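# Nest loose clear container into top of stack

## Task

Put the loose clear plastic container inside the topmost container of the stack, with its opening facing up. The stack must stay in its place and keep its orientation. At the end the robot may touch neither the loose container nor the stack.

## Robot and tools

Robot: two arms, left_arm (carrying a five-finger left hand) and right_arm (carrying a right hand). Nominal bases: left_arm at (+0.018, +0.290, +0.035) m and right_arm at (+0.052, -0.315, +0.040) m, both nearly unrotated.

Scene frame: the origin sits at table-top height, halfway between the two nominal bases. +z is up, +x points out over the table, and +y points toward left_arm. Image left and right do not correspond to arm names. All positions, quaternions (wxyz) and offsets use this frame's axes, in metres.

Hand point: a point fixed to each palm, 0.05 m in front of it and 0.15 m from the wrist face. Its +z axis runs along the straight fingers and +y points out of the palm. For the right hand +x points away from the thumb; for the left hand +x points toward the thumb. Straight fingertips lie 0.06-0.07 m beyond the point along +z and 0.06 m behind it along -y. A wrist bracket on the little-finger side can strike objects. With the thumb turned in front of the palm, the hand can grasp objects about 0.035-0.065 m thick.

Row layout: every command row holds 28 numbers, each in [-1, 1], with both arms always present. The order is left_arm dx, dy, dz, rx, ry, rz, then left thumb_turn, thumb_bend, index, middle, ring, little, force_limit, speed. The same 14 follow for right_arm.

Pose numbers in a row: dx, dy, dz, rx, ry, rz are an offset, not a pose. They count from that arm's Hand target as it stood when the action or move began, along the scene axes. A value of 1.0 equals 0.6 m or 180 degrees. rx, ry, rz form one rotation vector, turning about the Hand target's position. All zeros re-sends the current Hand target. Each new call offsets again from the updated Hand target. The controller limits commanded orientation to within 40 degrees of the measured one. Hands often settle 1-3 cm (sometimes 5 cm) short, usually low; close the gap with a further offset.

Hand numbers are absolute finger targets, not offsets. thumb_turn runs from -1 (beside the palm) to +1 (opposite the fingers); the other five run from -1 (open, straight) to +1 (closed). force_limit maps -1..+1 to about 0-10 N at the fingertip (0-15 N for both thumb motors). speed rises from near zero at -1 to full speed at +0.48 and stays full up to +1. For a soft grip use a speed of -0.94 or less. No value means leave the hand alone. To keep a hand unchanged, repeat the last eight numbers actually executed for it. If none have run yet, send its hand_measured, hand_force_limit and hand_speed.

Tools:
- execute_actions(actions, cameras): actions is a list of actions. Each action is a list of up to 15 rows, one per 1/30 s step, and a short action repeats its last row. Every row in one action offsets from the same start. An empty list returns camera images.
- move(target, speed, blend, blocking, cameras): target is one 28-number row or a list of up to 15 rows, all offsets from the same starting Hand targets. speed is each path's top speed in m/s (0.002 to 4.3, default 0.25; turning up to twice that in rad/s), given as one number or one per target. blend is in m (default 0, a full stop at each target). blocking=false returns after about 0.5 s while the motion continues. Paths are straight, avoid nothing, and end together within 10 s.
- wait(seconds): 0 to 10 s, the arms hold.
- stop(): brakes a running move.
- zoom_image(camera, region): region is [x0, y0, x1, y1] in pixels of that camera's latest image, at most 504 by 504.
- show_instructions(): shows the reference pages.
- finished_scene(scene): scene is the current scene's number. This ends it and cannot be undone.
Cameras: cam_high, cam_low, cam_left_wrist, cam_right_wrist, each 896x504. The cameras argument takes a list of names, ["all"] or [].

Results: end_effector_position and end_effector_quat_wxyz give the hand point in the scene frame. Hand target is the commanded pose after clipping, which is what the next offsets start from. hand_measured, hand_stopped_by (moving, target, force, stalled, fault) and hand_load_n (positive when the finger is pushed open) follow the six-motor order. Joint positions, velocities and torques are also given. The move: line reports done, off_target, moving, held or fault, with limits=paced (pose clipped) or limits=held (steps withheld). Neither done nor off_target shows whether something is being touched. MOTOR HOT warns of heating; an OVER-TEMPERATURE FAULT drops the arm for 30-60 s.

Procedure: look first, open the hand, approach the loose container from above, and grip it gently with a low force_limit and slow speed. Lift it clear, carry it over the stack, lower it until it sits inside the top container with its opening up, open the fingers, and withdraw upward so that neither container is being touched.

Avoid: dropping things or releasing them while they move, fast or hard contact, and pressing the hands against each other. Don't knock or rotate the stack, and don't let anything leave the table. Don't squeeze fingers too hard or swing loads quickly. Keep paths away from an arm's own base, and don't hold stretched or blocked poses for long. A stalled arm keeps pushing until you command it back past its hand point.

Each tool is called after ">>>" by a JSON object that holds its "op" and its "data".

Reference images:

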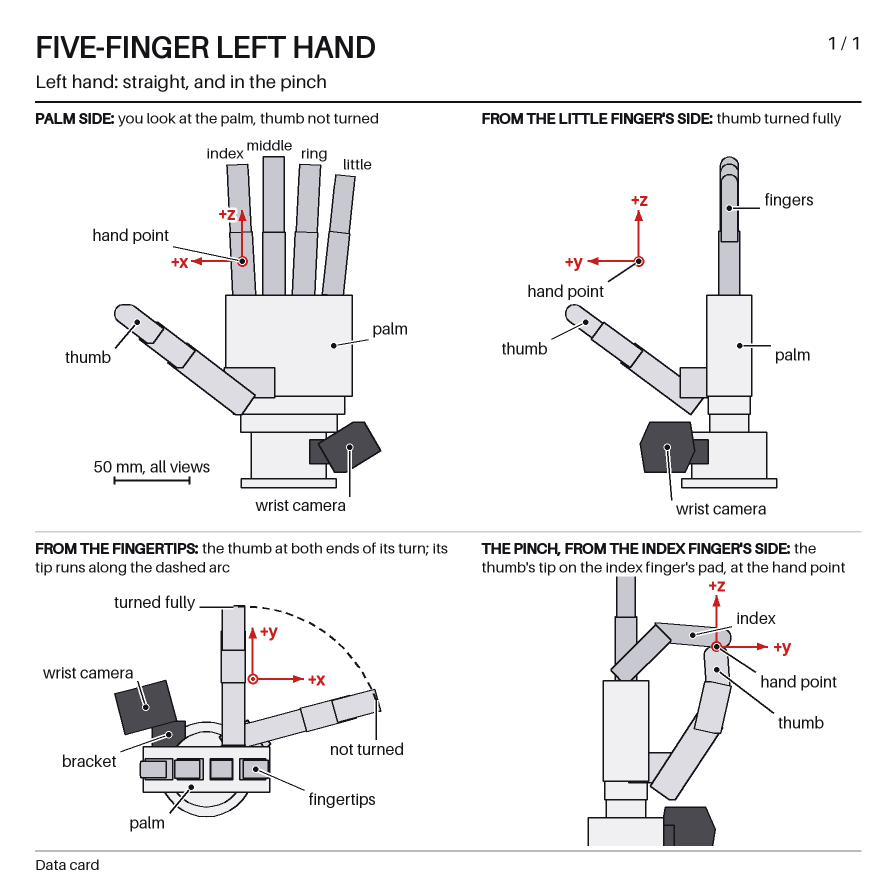

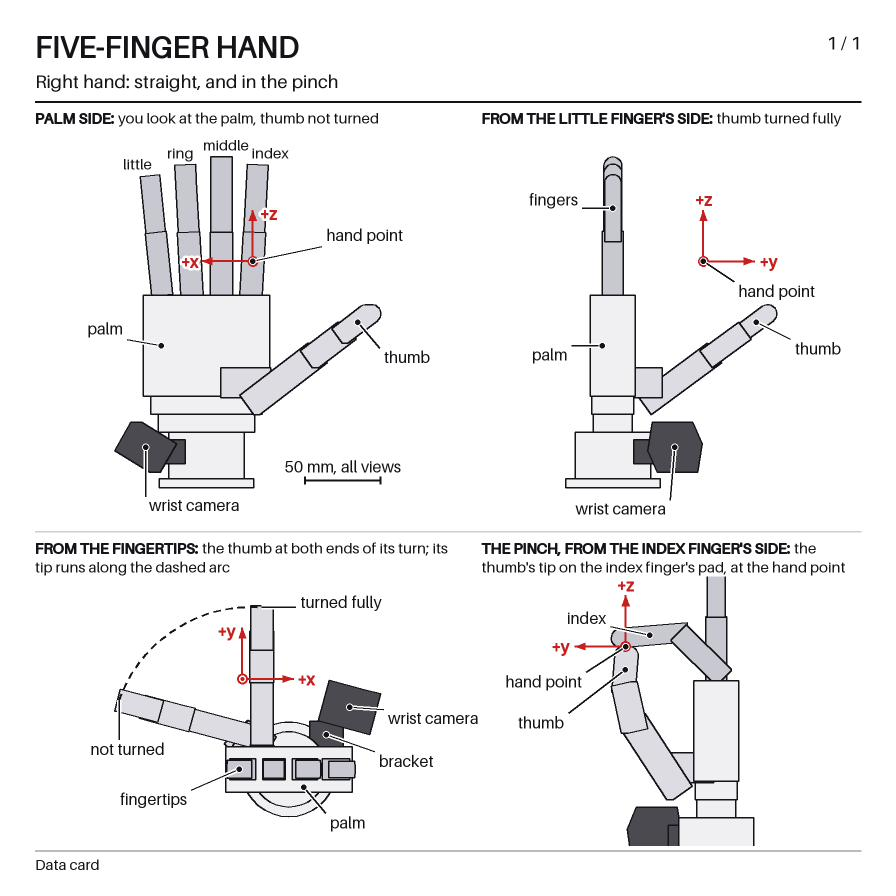

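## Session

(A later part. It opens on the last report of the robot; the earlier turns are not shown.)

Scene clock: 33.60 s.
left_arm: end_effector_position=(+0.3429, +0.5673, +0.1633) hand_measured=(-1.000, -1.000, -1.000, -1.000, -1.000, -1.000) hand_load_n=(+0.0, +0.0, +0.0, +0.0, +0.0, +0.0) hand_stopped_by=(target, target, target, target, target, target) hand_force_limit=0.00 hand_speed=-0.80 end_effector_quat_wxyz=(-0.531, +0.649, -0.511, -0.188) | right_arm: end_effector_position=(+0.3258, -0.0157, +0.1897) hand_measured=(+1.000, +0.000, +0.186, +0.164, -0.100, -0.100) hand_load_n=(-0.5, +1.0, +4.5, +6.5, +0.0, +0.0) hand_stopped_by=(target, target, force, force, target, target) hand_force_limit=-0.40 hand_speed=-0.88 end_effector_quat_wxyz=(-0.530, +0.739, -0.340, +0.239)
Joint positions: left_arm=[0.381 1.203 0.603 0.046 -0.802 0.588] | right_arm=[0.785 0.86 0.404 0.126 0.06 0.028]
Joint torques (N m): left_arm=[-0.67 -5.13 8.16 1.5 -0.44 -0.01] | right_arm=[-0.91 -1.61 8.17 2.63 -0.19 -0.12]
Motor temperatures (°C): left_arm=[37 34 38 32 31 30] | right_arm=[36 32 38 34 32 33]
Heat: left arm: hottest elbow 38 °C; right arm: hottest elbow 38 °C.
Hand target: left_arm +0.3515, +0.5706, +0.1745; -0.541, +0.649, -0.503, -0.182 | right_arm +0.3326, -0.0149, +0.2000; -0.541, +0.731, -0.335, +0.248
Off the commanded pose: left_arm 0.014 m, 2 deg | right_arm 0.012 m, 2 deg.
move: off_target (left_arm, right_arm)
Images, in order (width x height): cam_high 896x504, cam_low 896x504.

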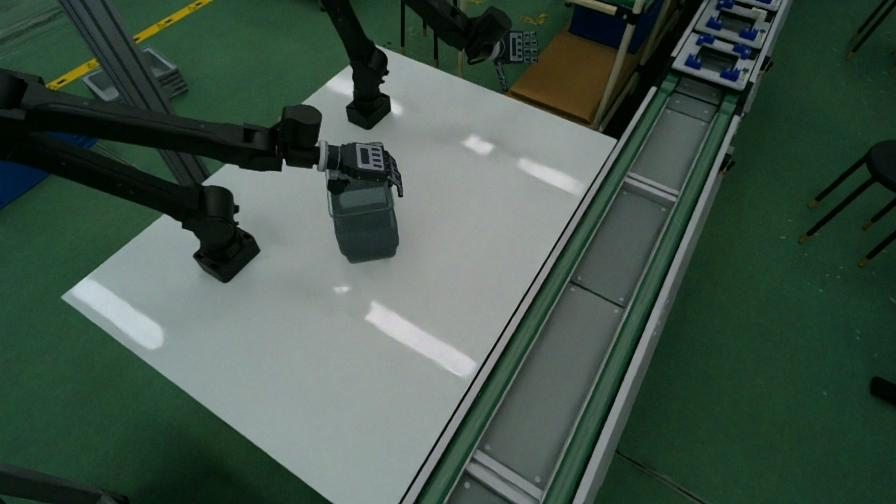

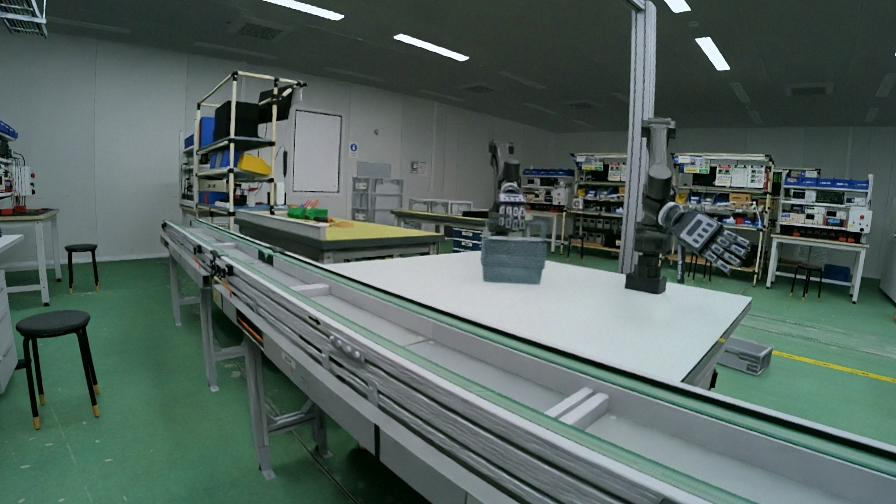

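>>> {"op": "move", "data": {"target": [0,0,0,0,0,0,-1,-1,-1,-1,-1,-1,0,-0.8,0,-0.002,-0.05,0,0,0,1,0,0.45,0.45,-0.1,-0.1,-0.4,-0.88], "cameras": ["cam_low","cam_high","cam_right_wrist"], "speed": 0.08}}

>>> {"op": "zoom_image", "data": {"camera": "cam_low", "region": [460, 190, 570, 300]}}

>>> {"op": "zoom_image", "data": {"camera": "cam_high", "region": [300, 140, 420, 260]}}

Scene clock: 35.03 s.
left_arm: end_effector_position=(+0.3429, +0.5673, +0.1633) hand_measured=(-1.000, -1.000, -1.000, -1.000, -1.000, -1.000) hand_load_n=(+0.0, +0.0, +0.0, +0.0, +0.0, +0.5) hand_stopped_by=(target, target, target, target, target, target) hand_force_limit=0.00 hand_speed=-0.80 end_effector_quat_wxyz=(-0.531, +0.649, -0.511, -0.188) | right_arm: end_effector_position=(+0.3262, -0.0159, +0.1636) hand_measured=(+1.000, +0.000, +0.186, +0.164, -0.100, -0.100) hand_load_n=(-1.0, +1.0, +4.0, +7.0, +0.0, +0.0) hand_stopped_by=(target, target, force, force, target, target) hand_force_limit=-0.40 hand_speed=-0.88 end_effector_quat_wxyz=(-0.533, +0.737, -0.338, +0.240)
Joint positions: left_arm=[0.381 1.203 0.603 0.046 -0.802 0.588] | right_arm=[0.783 0.925 0.348 0.254 0.057 0.025]
Joint torques (N m): left_arm=[-0.67 -5.13 8.16 1.51 -0.44 -0.01] | right_arm=[-1.03 -1.67 7.47 2.61 -0.2 -0.11]
Heat: left arm: hottest elbow 38 °C; right arm: hottest elbow 38 °C.
Hand target: left_arm +0.3515, +0.5706, +0.1745; -0.541, +0.649, -0.503, -0.182 | right_arm +0.3324, -0.0161, +0.1699; -0.541, +0.731, -0.335, +0.248
Off the commanded pose: left_arm 0.014 m, 2 deg | right_arm 0.009 m, 2 deg.
move: off_target (left_arm)
camera_calibration:
cam_right_wrist: T_world_to_cam=[[-0.0226208, -0.387373, -0.921645, 0.153662], [-0.979732, 0.192119, -0.0567022, 0.328423], [0.19903, 0.901683, -0.383868, 0.124752], [0, 0, 0, 1]] pos_world=[0.300413, -0.116058, 0.208133]
Images, in order (width x height): cam_high 896x504, cam_low 896x504, cam_right_wrist 896x504.

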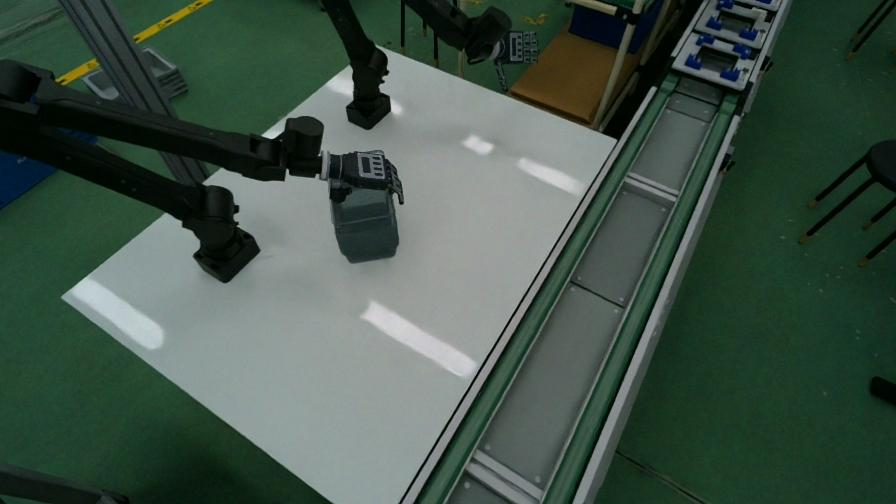

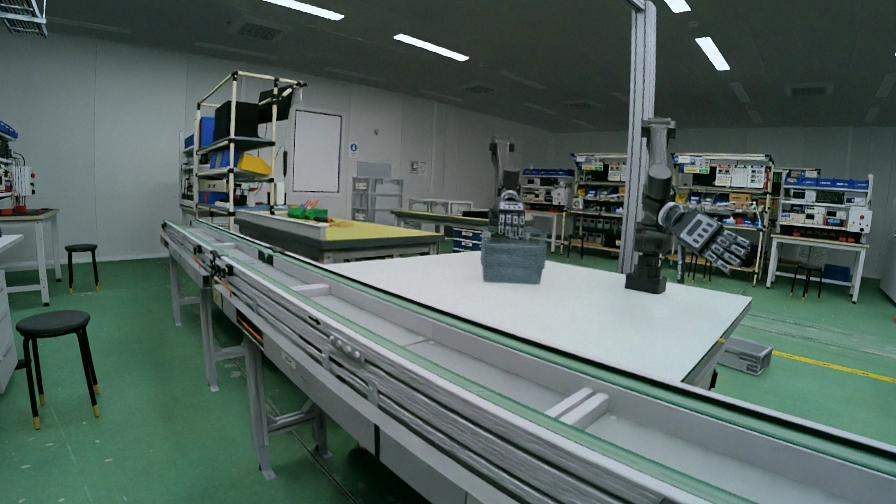

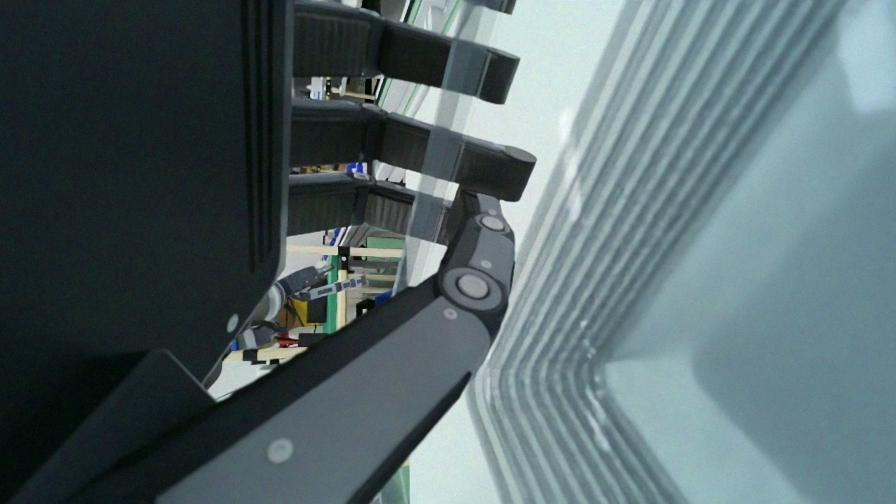

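Scaled by 4.582 from the camera's 896x504 image, which has a finer 1280x720 frame.

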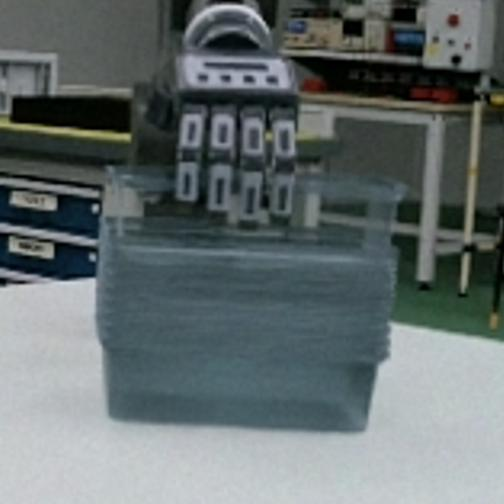

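Scaled by 4.200 from the camera's 896x504 image, which has a finer 1280x720 frame.

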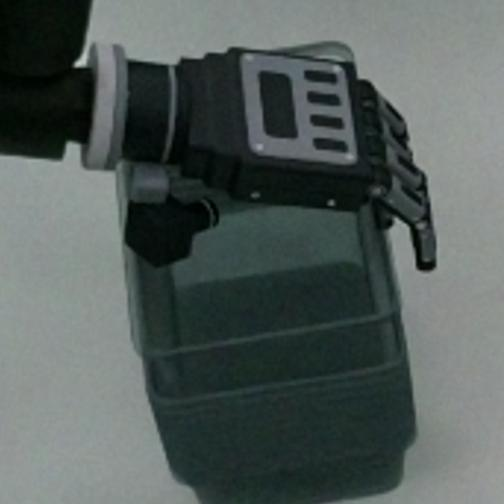

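>>> {"op": "zoom_image", "data": {"camera": "cam_high", "region": [325, 190, 405, 250]}}

Scaled by 6.300 from the camera's 896x504 image, which has a finer 1280x720 frame.

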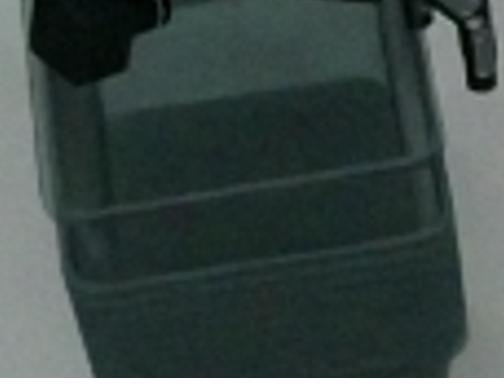

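>>> {"op": "move", "data": {"target": [0,0,0,0,0,0,-1,-1,-1,-1,-1,-1,0,-0.8,0,0,-0.025,0,0,0,1,0,0.45,0.45,-0.1,-0.1,-0.4,-0.88], "cameras": ["cam_low","cam_high","cam_right_wrist"], "speed": 0.08}}

>>> {"op": "zoom_image", "data": {"camera": "cam_low", "region": [475, 210, 555, 290]}}

>>> {"op": "zoom_image", "data": {"camera": "cam_high", "region": [325, 190, 405, 250]}}

Scene clock: 37.17 s.
left_arm: end_effector_position=(+0.3429, +0.5673, +0.1633) hand_measured=(-1.000, -1.000, -1.000, -1.000, -1.000, -1.000) hand_load_n=(+0.0, +0.0, +0.0, +0.0, +0.0, +0.0) hand_stopped_by=(target, target, target, target, target, target) hand_force_limit=0.00 hand_speed=-0.80 end_effector_quat_wxyz=(-0.531, +0.649, -0.511, -0.188) | right_arm: end_effector_position=(+0.3283, -0.0143, +0.1554) hand_measured=(+1.000, +0.000, +0.186, +0.164, -0.100, -0.100) hand_load_n=(-1.0, +1.0, +5.0, +5.0, +0.0, +0.0) hand_stopped_by=(target, target, force, force, target, target) hand_force_limit=-0.40 hand_speed=-0.88 end_effector_quat_wxyz=(-0.539, +0.733, -0.336, +0.243)
Joint positions: left_arm=[0.381 1.203 0.603 0.046 -0.802 0.588] | right_arm=[0.781 0.962 0.327 0.329 0.056 0.025]
Joint torques (N m): left_arm=[-0.79 -5.25 8.12 1.48 -0.45 -0.01] | right_arm=[-1.03 -1.14 6.87 2.63 -0.2 -0.1]
Heat: left arm: hottest elbow 38 °C; right arm: hottest elbow 38 °C.
Hand target: left_arm +0.3515, +0.5706, +0.1745; -0.541, +0.649, -0.503, -0.182 | right_arm +0.3326, -0.0161, +0.1551; -0.541, +0.731, -0.335, +0.248
Off the commanded pose: left_arm 0.014 m, 2 deg | right_arm 0.005 m, 1 deg.
move: off_target (left_arm)
camera_calibration:
cam_right_wrist: T_world_to_cam=[[-0.0119505, -0.376885, -0.926183, 0.144126], [-0.978879, 0.193463, -0.066094, 0.330933], [0.204092, 0.905831, -0.371237, 0.116285], [0, 0, 0, 1]] pos_world=[0.301933, -0.115039, 0.19853]
Images, in order (width x height): cam_high 896x504, cam_low 896x504, cam_right_wrist 896x504.

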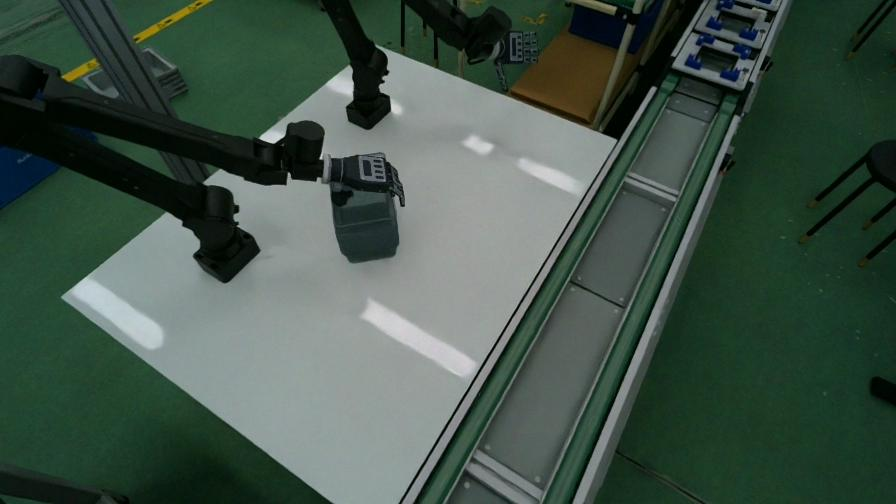

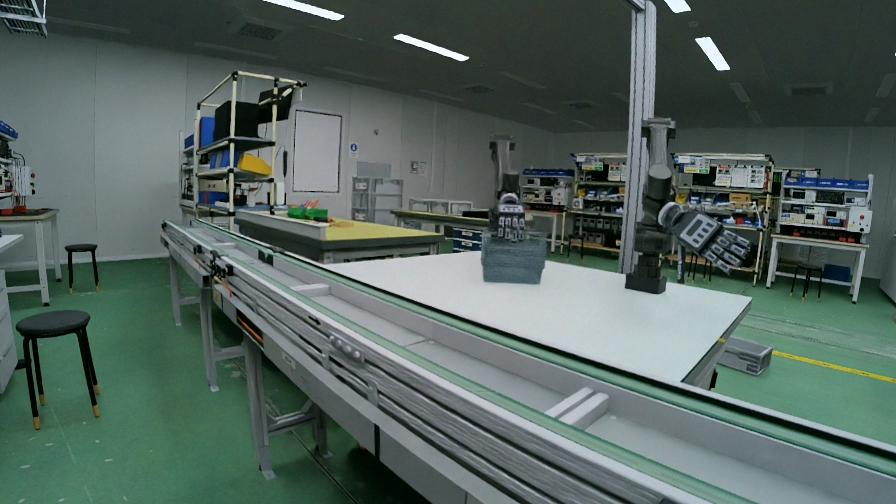

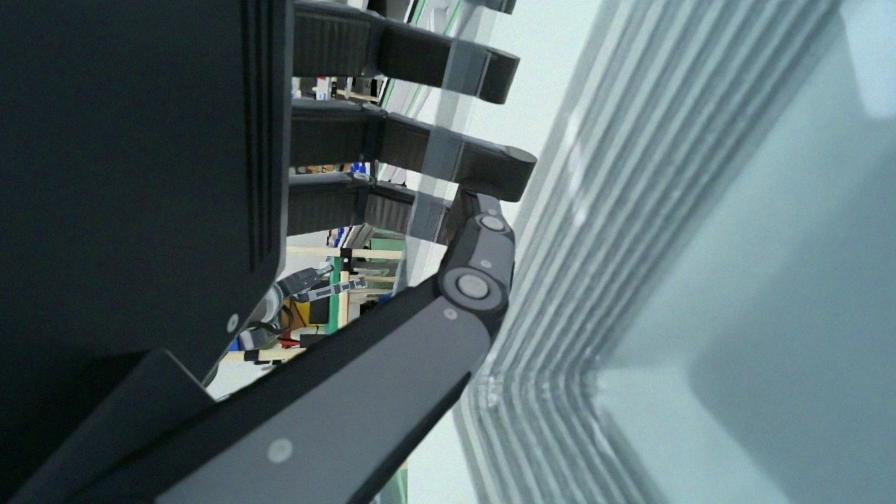

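Scaled by 6.300 from the camera's 896x504 image, which has a finer 1280x720 frame.

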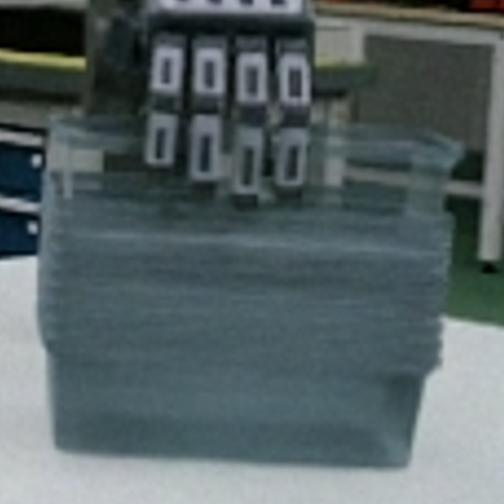

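Scaled by 6.300 from the camera's 896x504 image, which has a finer 1280x720 frame.

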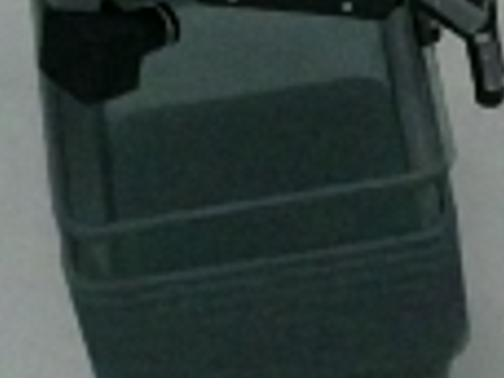

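>>> {"op": "move", "data": {"target": [0,0,0,0,0,0,-1,-1,-1,-1,-1,-1,0,-0.8,-0.0035,-0.0035,0,0.0236,-0.0273,0,1,0,0.45,0.45,-0.1,-0.1,-0.4,-0.88], "cameras": ["cam_low","cam_high","cam_right_wrist"], "speed": 0.08}}

>>> {"op": "zoom_image", "data": {"camera": "cam_low", "region": [475, 210, 555, 290]}}

>>> {"op": "zoom_image", "data": {"camera": "cam_high", "region": [325, 190, 405, 250]}}

Scene clock: 39.10 s.
left_arm: end_effector_position=(+0.3429, +0.5673, +0.1633) hand_measured=(-1.000, -1.000, -1.000, -1.000, -1.000, -1.000) hand_load_n=(+0.0, +0.0, +0.0, +0.0, -0.5, +0.0) hand_stopped_by=(target, target, target, target, target, target) hand_force_limit=0.00 hand_speed=-0.80 end_effector_quat_wxyz=(-0.531, +0.649, -0.511, -0.188) | right_arm: end_effector_position=(+0.3265, -0.0165, +0.1546) hand_measured=(+1.000, +0.000, +0.186, +0.164, -0.100, -0.100) hand_load_n=(-1.0, +1.0, +4.0, +5.5, -0.5, +0.0) hand_stopped_by=(target, target, force, force, target, target) hand_force_limit=-0.40 hand_speed=-0.88 end_effector_quat_wxyz=(-0.580, +0.702, -0.322, +0.260)
Joint positions: left_arm=[0.381 1.203 0.603 0.046 -0.802 0.588] | right_arm=[0.781 0.992 0.245 0.553 0.056 0.021]
Joint torques (N m): left_arm=[-0.79 -5.19 8.16 1.5 -0.43 -0.02] | right_arm=[-0.91 -1.08 6.48 2.59 -0.04 -0.12]
Heat: left arm: hottest elbow 38 °C; right arm: hottest elbow 38 °C.
Hand target: left_arm +0.3515, +0.5706, +0.1745; -0.541, +0.649, -0.503, -0.182 | right_arm +0.3304, -0.0183, +0.1550; -0.581, +0.699, -0.320, +0.267
Off the commanded pose: left_arm 0.014 m, 2 deg | right_arm 0.004 m, 1 deg.
move: off_target (left_arm)
camera_calibration:
cam_right_wrist: T_world_to_cam=[[0.0661205, -0.305986, -0.949737, 0.121834], [-0.970867, 0.199972, -0.132018, 0.337194], [0.230316, 0.930798, -0.283849, 0.0965344], [0, 0, 0, 1]] pos_world=[0.297082, -0.120004, 0.187627]
Images, in order (width x height): cam_high 896x504, cam_low 896x504, cam_right_wrist 896x504.

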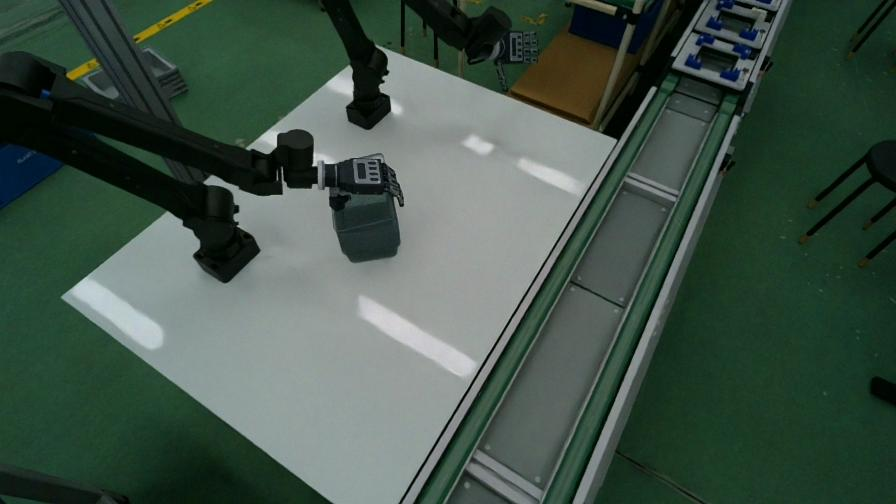

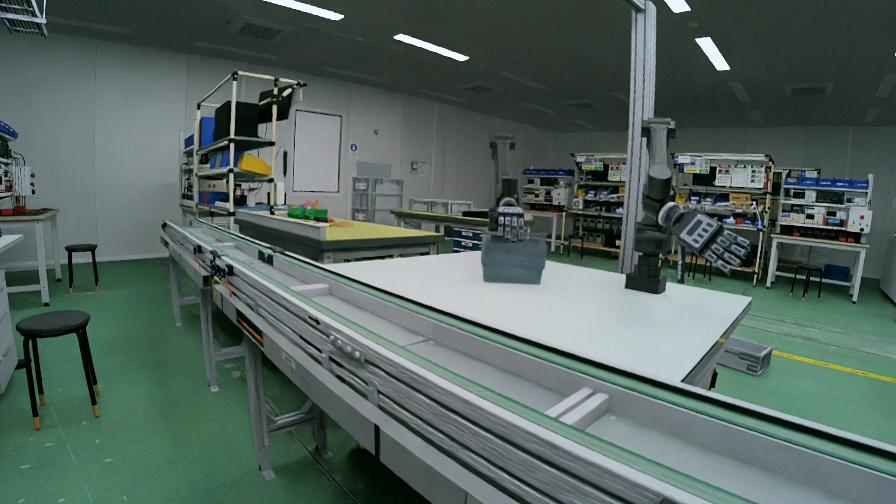

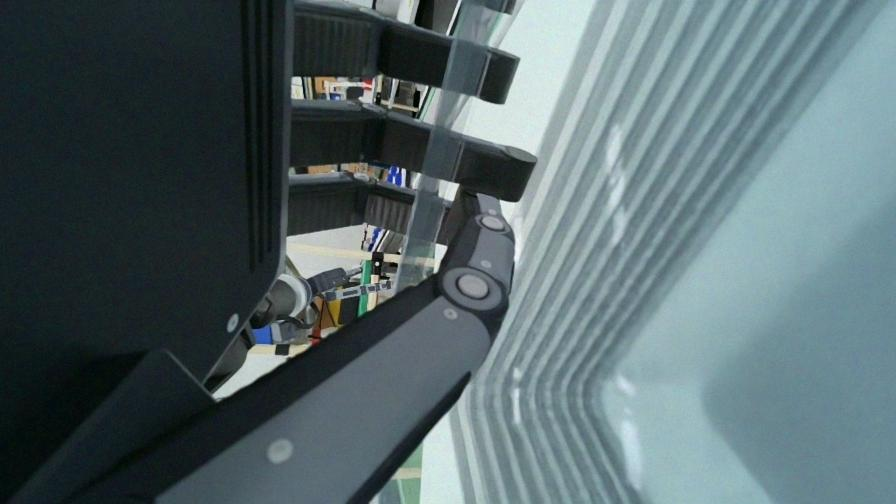

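Scaled by 6.300 from the camera's 896x504 image, which has a finer 1280x720 frame.

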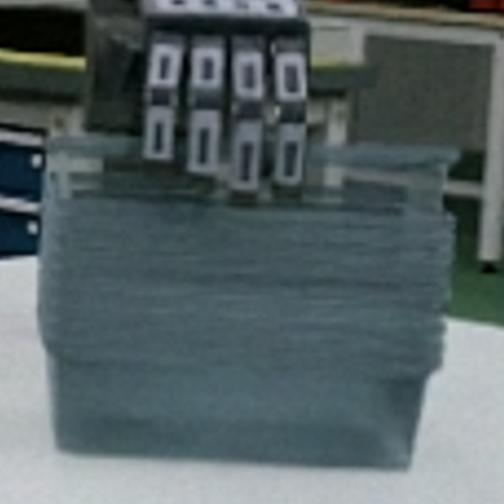

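Scaled by 6.300 from the camera's 896x504 image, which has a finer 1280x720 frame.

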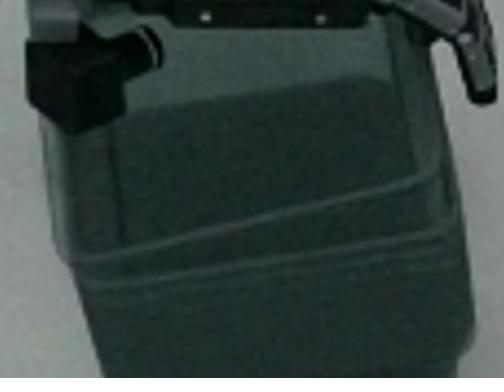

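>>> {"op": "move", "data": {"target": [0,0,0,0,0,0,-1,-1,-1,-1,-1,-1,0,-0.8,-0.002,-0.002,-0.006,0,0,0,1,0,0.45,0.45,-0.1,-0.1,-0.4,-0.88], "cameras": ["cam_low","cam_high"], "speed": 0.08}}

>>> {"op": "zoom_image", "data": {"camera": "cam_low", "region": [475, 210, 555, 290]}}

>>> {"op": "zoom_image", "data": {"camera": "cam_high", "region": [325, 190, 405, 250]}}

Scene clock: 41.27 s.
left_arm: end_effector_position=(+0.3429, +0.5673, +0.1633) hand_measured=(-1.000, -1.000, -1.000, -1.000, -1.000, -1.000) hand_load_n=(+0.0, +0.0, +0.0, +0.0, +0.0, +0.0) hand_stopped_by=(target, target, target, target, target, target) hand_force_limit=0.00 hand_speed=-0.80 end_effector_quat_wxyz=(-0.531, +0.649, -0.511, -0.188) | right_arm: end_effector_position=(+0.3264, -0.0166, +0.1544) hand_measured=(+1.000, +0.000, +0.186, +0.164, -0.100, -0.100) hand_load_n=(-1.0, +1.0, +5.0, +5.0, +0.0, +0.0) hand_stopped_by=(target, target, force, force, target, target) hand_force_limit=-0.40 hand_speed=-0.88 end_effector_quat_wxyz=(-0.583, +0.699, -0.321, +0.261)
Joint positions: left_arm=[0.381 1.203 0.603 0.046 -0.802 0.588] | right_arm=[0.781 0.997 0.239 0.574 0.056 0.02]
Joint torques (N m): left_arm=[-0.85 -5.01 8.12 1.5 -0.44 0] | right_arm=[-0.79 -0.73 6.26 2.48 -0.05 -0.1]
Heat: left arm: hottest elbow 38 °C; right arm: hottest elbow 38 °C.
Hand target: left_arm +0.3515, +0.5706, +0.1745; -0.541, +0.649, -0.503, -0.182 | right_arm +0.3292, -0.0194, +0.1514; -0.581, +0.699, -0.320, +0.267
Off the commanded pose: left_arm 0.014 m, 2 deg | right_arm 0.005 m, 1 deg.
move: off_target (left_arm)
Images, in order (width x height): cam_high 896x504, cam_low 896x504.

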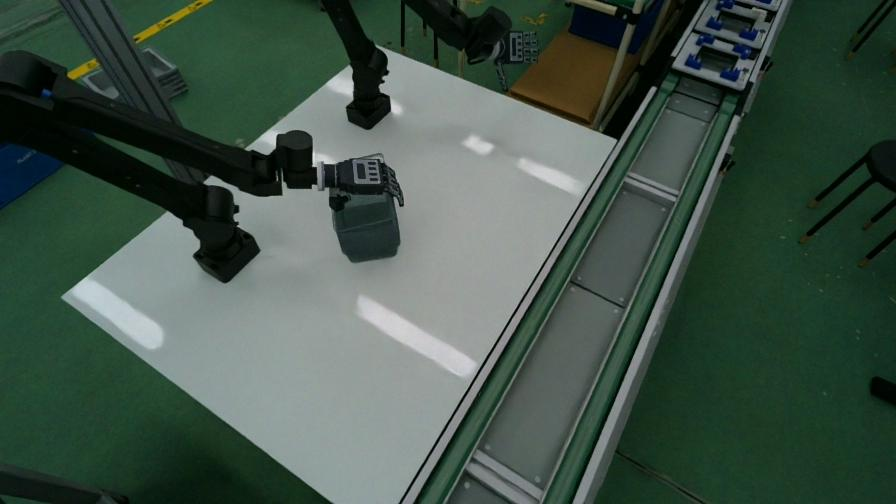

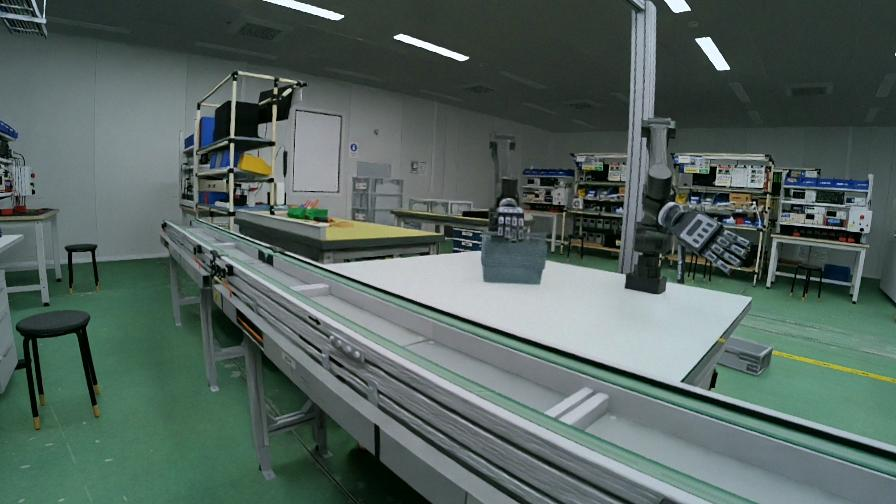

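Scaled by 6.300 from the camera's 896x504 image, which has a finer 1280x720 frame.

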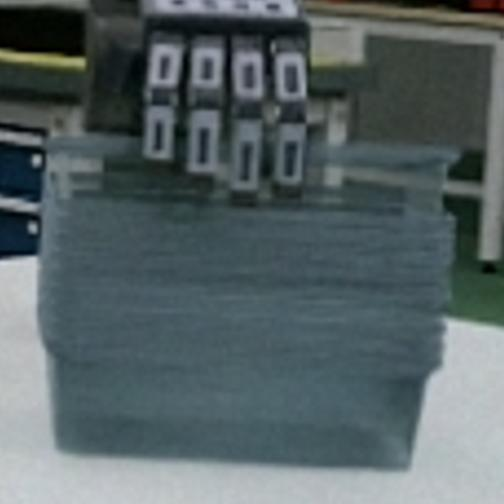

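Scaled by 6.300 from the camera's 896x504 image, which has a finer 1280x720 frame.

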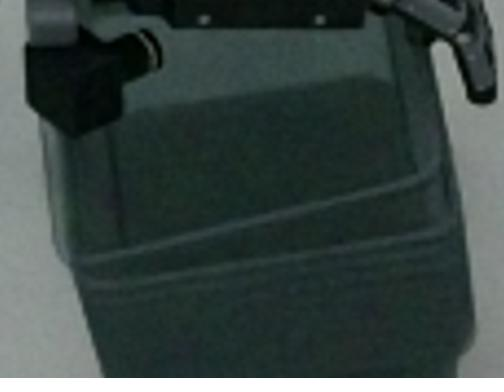

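>>> {"op": "move", "data": {"target": [0,0,0,0,0,0,-1,-1,-1,-1,-1,-1,0,-0.8,0,0,0,0,0,0,1,0,-0.1,-0.1,-0.1,-0.1,-0.4,-0.85], "cameras": ["cam_low","cam_high","cam_right_wrist"], "speed": 0.08}}

>>> {"op": "zoom_image", "data": {"camera": "cam_low", "region": [475, 210, 555, 290]}}

>>> {"op": "zoom_image", "data": {"camera": "cam_high", "region": [325, 190, 405, 250]}}

Scene clock: 42.43 s.
left_arm: end_effector_position=(+0.3429, +0.5673, +0.1633) hand_measured=(-1.000, -1.000, -1.000, -1.000, -1.000, -1.000) hand_load_n=(+0.0, +0.0, +0.0, +0.0, +0.0, +0.0) hand_stopped_by=(target, target, target, target, target, target) hand_force_limit=0.00 hand_speed=-0.80 end_effector_quat_wxyz=(-0.531, +0.649, -0.511, -0.188) | right_arm: end_effector_position=(+0.3253, -0.0177, +0.1498) hand_measured=(+1.000, +0.000, -0.100, -0.100, -0.100, -0.100) hand_load_n=(+0.0, +0.0, +0.0, +0.0, +0.0, +0.0) hand_stopped_by=(target, target, target, target, target, target) hand_force_limit=-0.40 hand_speed=-0.85 end_effector_quat_wxyz=(-0.579, +0.702, -0.322, +0.260)
Joint positions: left_arm=[0.381 1.203 0.603 0.046 -0.802 0.588] | right_arm=[0.781 1.004 0.235 0.574 0.056 0.02]
Joint torques (N m): left_arm=[-0.73 -5.19 8.16 1.5 -0.44 -0.01] | right_arm=[-0.97 -1.2 6.49 2.47 -0.05 -0.11]
Heat: left arm: hottest elbow 38 °C; right arm: hottest elbow 38 °C.
Hand target: left_arm +0.3515, +0.5706, +0.1745; -0.541, +0.649, -0.503, -0.182 | right_arm +0.3292, -0.0194, +0.1514; -0.581, +0.699, -0.320, +0.267
Off the commanded pose: left_arm 0.014 m, 2 deg | right_arm 0.005 m, 1 deg.
move: off_target (left_arm)
camera_calibration:
cam_right_wrist: T_world_to_cam=[[0.065253, -0.307294, -0.949375, 0.117209], [-0.970998, 0.199748, -0.131394, 0.335558], [0.230012, 0.930414, -0.285348, 0.0969427], [0, 0, 0, 1]] pos_world=[0.29588, -0.121206, 0.183028]
Images, in order (width x height): cam_high 896x504, cam_low 896x504, cam_right_wrist 896x504.

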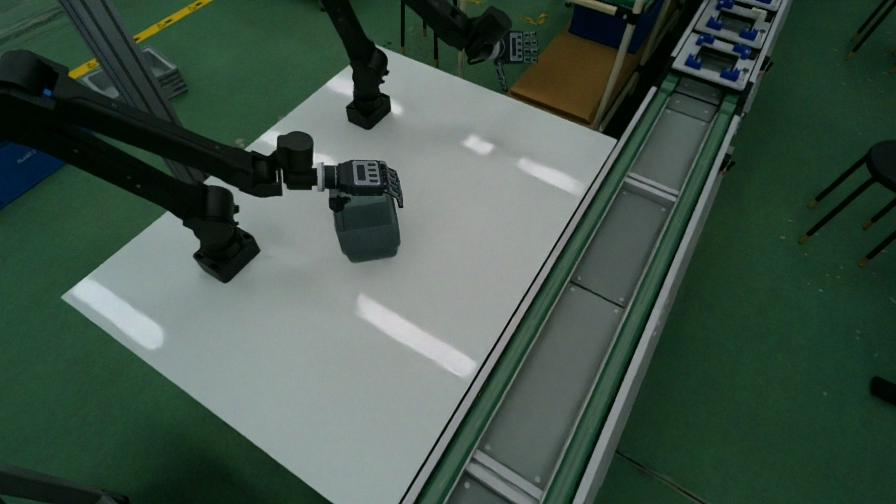

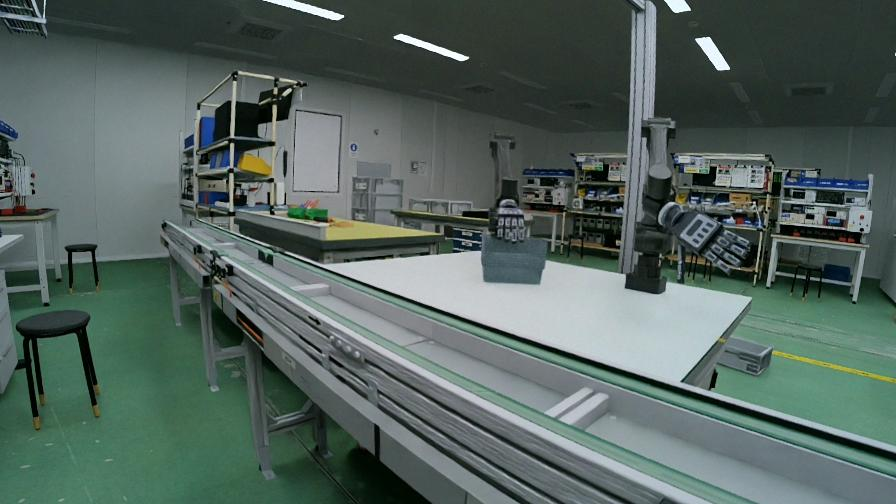

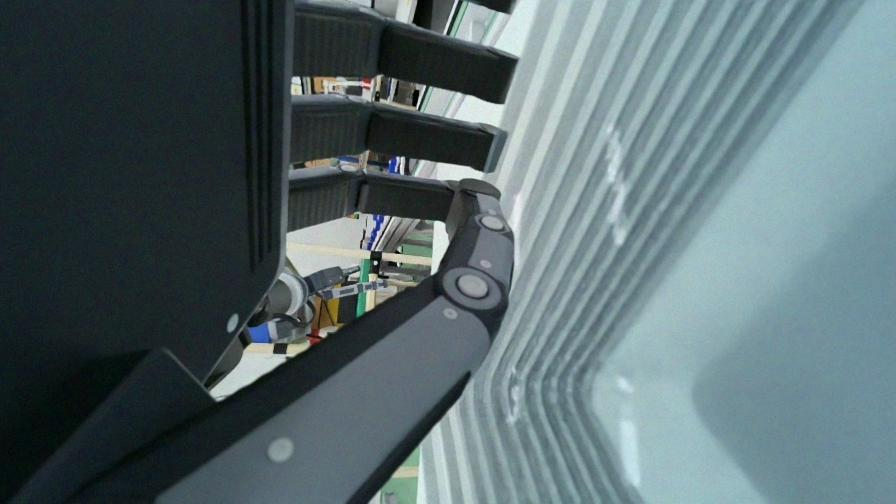

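Scaled by 6.300 from the camera's 896x504 image, which has a finer 1280x720 frame.

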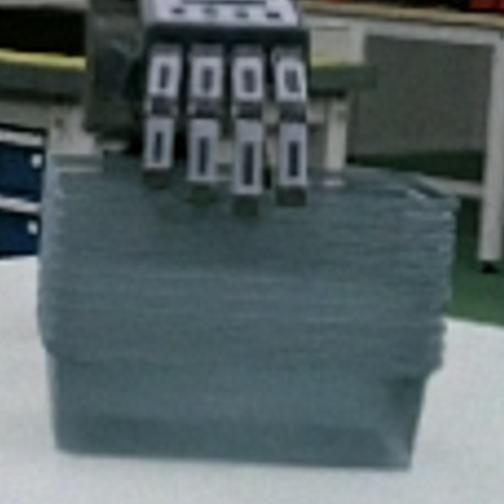

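Scaled by 6.300 from the camera's 896x504 image, which has a finer 1280x720 frame.

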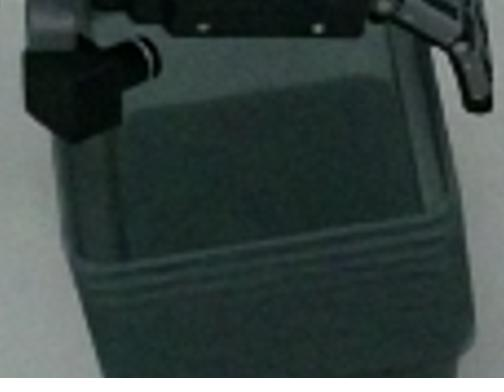

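>>> {"op": "move", "data": {"target": [[0,0,0,0,0,0,-1,-1,-1,-1,-1,-1,0,-0.8,0,0,0,0,0,0,1,0,-0.8,-0.8,-0.8,-0.8,-0.4,0],[0,0,0,0,0,0,-1,-1,-1,-1,-1,-1,0,-0.8,-0.002,-0.002,0.25,0,0,0,1,0,-0.8,-0.8,-0.8,-0.8,-0.4,0]], "cameras": ["cam_low","cam_high","cam_right_wrist"], "speed": 0.15}}

>>> {"op": "zoom_image", "data": {"camera": "cam_low", "region": [475, 210, 555, 290]}}

>>> {"op": "zoom_image", "data": {"camera": "cam_high", "region": [310, 150, 420, 270]}}

Scene clock: 45.00 s.
left_arm: end_effector_position=(+0.3429, +0.5673, +0.1633) hand_measured=(-1.000, -1.000, -1.000, -1.000, -1.000, -1.000) hand_load_n=(-0.5, +0.0, +0.0, +0.0, +0.0, +0.0) hand_stopped_by=(target, target, target, target, target, target) hand_force_limit=0.00 hand_speed=-0.80 end_effector_quat_wxyz=(-0.531, +0.649, -0.511, -0.188) | right_arm: end_effector_position=(+0.3178, -0.0251, +0.2687) hand_measured=(+1.000, +0.000, -0.800, -0.800, -0.800, -0.800) hand_load_n=(+0.0, +0.0, +0.0, +0.0, +0.0, -0.5) hand_stopped_by=(target, target, target, target, target, target) hand_force_limit=-0.40 hand_speed=0.00 end_effector_quat_wxyz=(-0.567, +0.712, -0.326, +0.255)
Joint positions: left_arm=[0.381 1.203 0.603 0.046 -0.802 0.588] | right_arm=[0.781 0.675 0.486 -0.042 0.056 0.02]
Joint torques (N m): left_arm=[-0.97 -5.3 8.13 1.51 -0.44 -0.01] | right_arm=[-0.85 -0.15 12.18 1.37 -0.03 -0.11]
Heat: left arm: hottest elbow 38 °C; right arm: hottest elbow 39 °C.
Hand target: left_arm +0.3515, +0.5706, +0.1745; -0.541, +0.649, -0.503, -0.182 | right_arm +0.3280, -0.0206, +0.3013; -0.581, +0.699, -0.320, +0.267
Off the commanded pose: left_arm 0.014 m, 2 deg | right_arm 0.034 m, 3 deg.
move: off_target (left_arm, right_arm)
camera_calibration:
cam_right_wrist: T_world_to_cam=[[0.0415694, -0.330583, -0.942861, 0.233534], [-0.974039, 0.196769, -0.111934, 0.34103], [0.222529, 0.923037, -0.313821, 0.149342], [0, 0, 0, 1]] pos_world=[0.289236, -0.12775, 0.305229]
Images, in order (width x height): cam_high 896x504, cam_low 896x504, cam_right_wrist 896x504.

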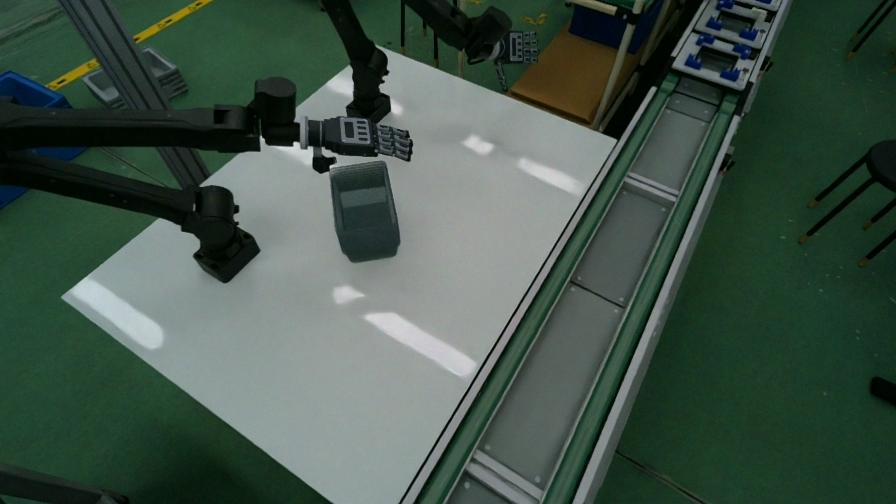

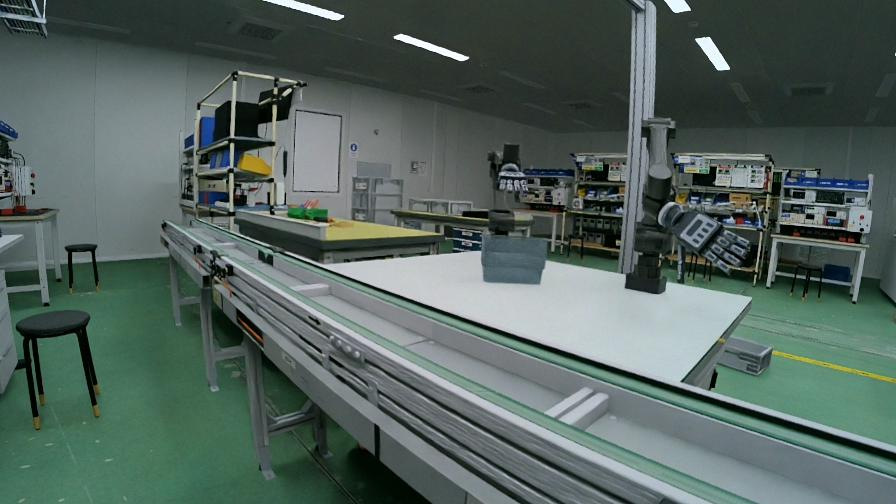

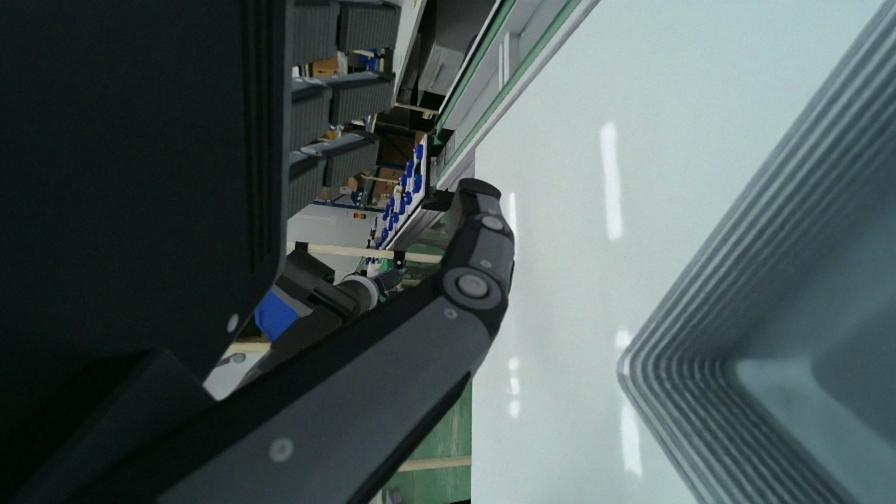

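Scaled by 6.300 from the camera's 896x504 image, which has a finer 1280x720 frame.

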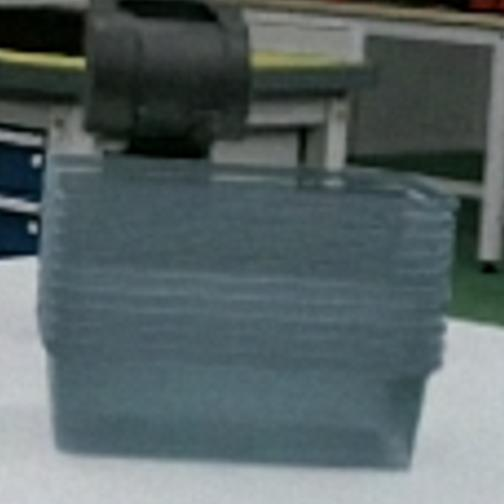

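Scaled by 4.200 from the camera's 896x504 image, which has a finer 1280x720 frame.

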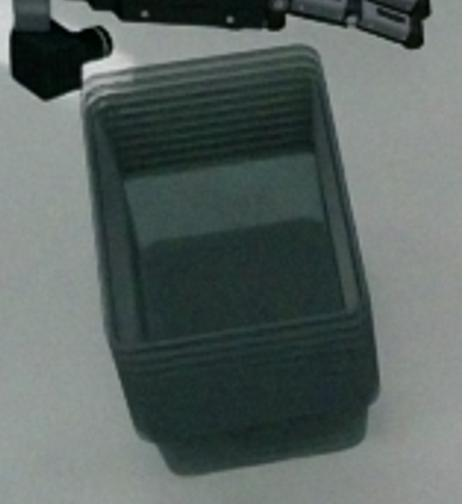

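>>> {"op": "finished_scene", "data": {"scene": 1}}

The scene is finished: the task was done.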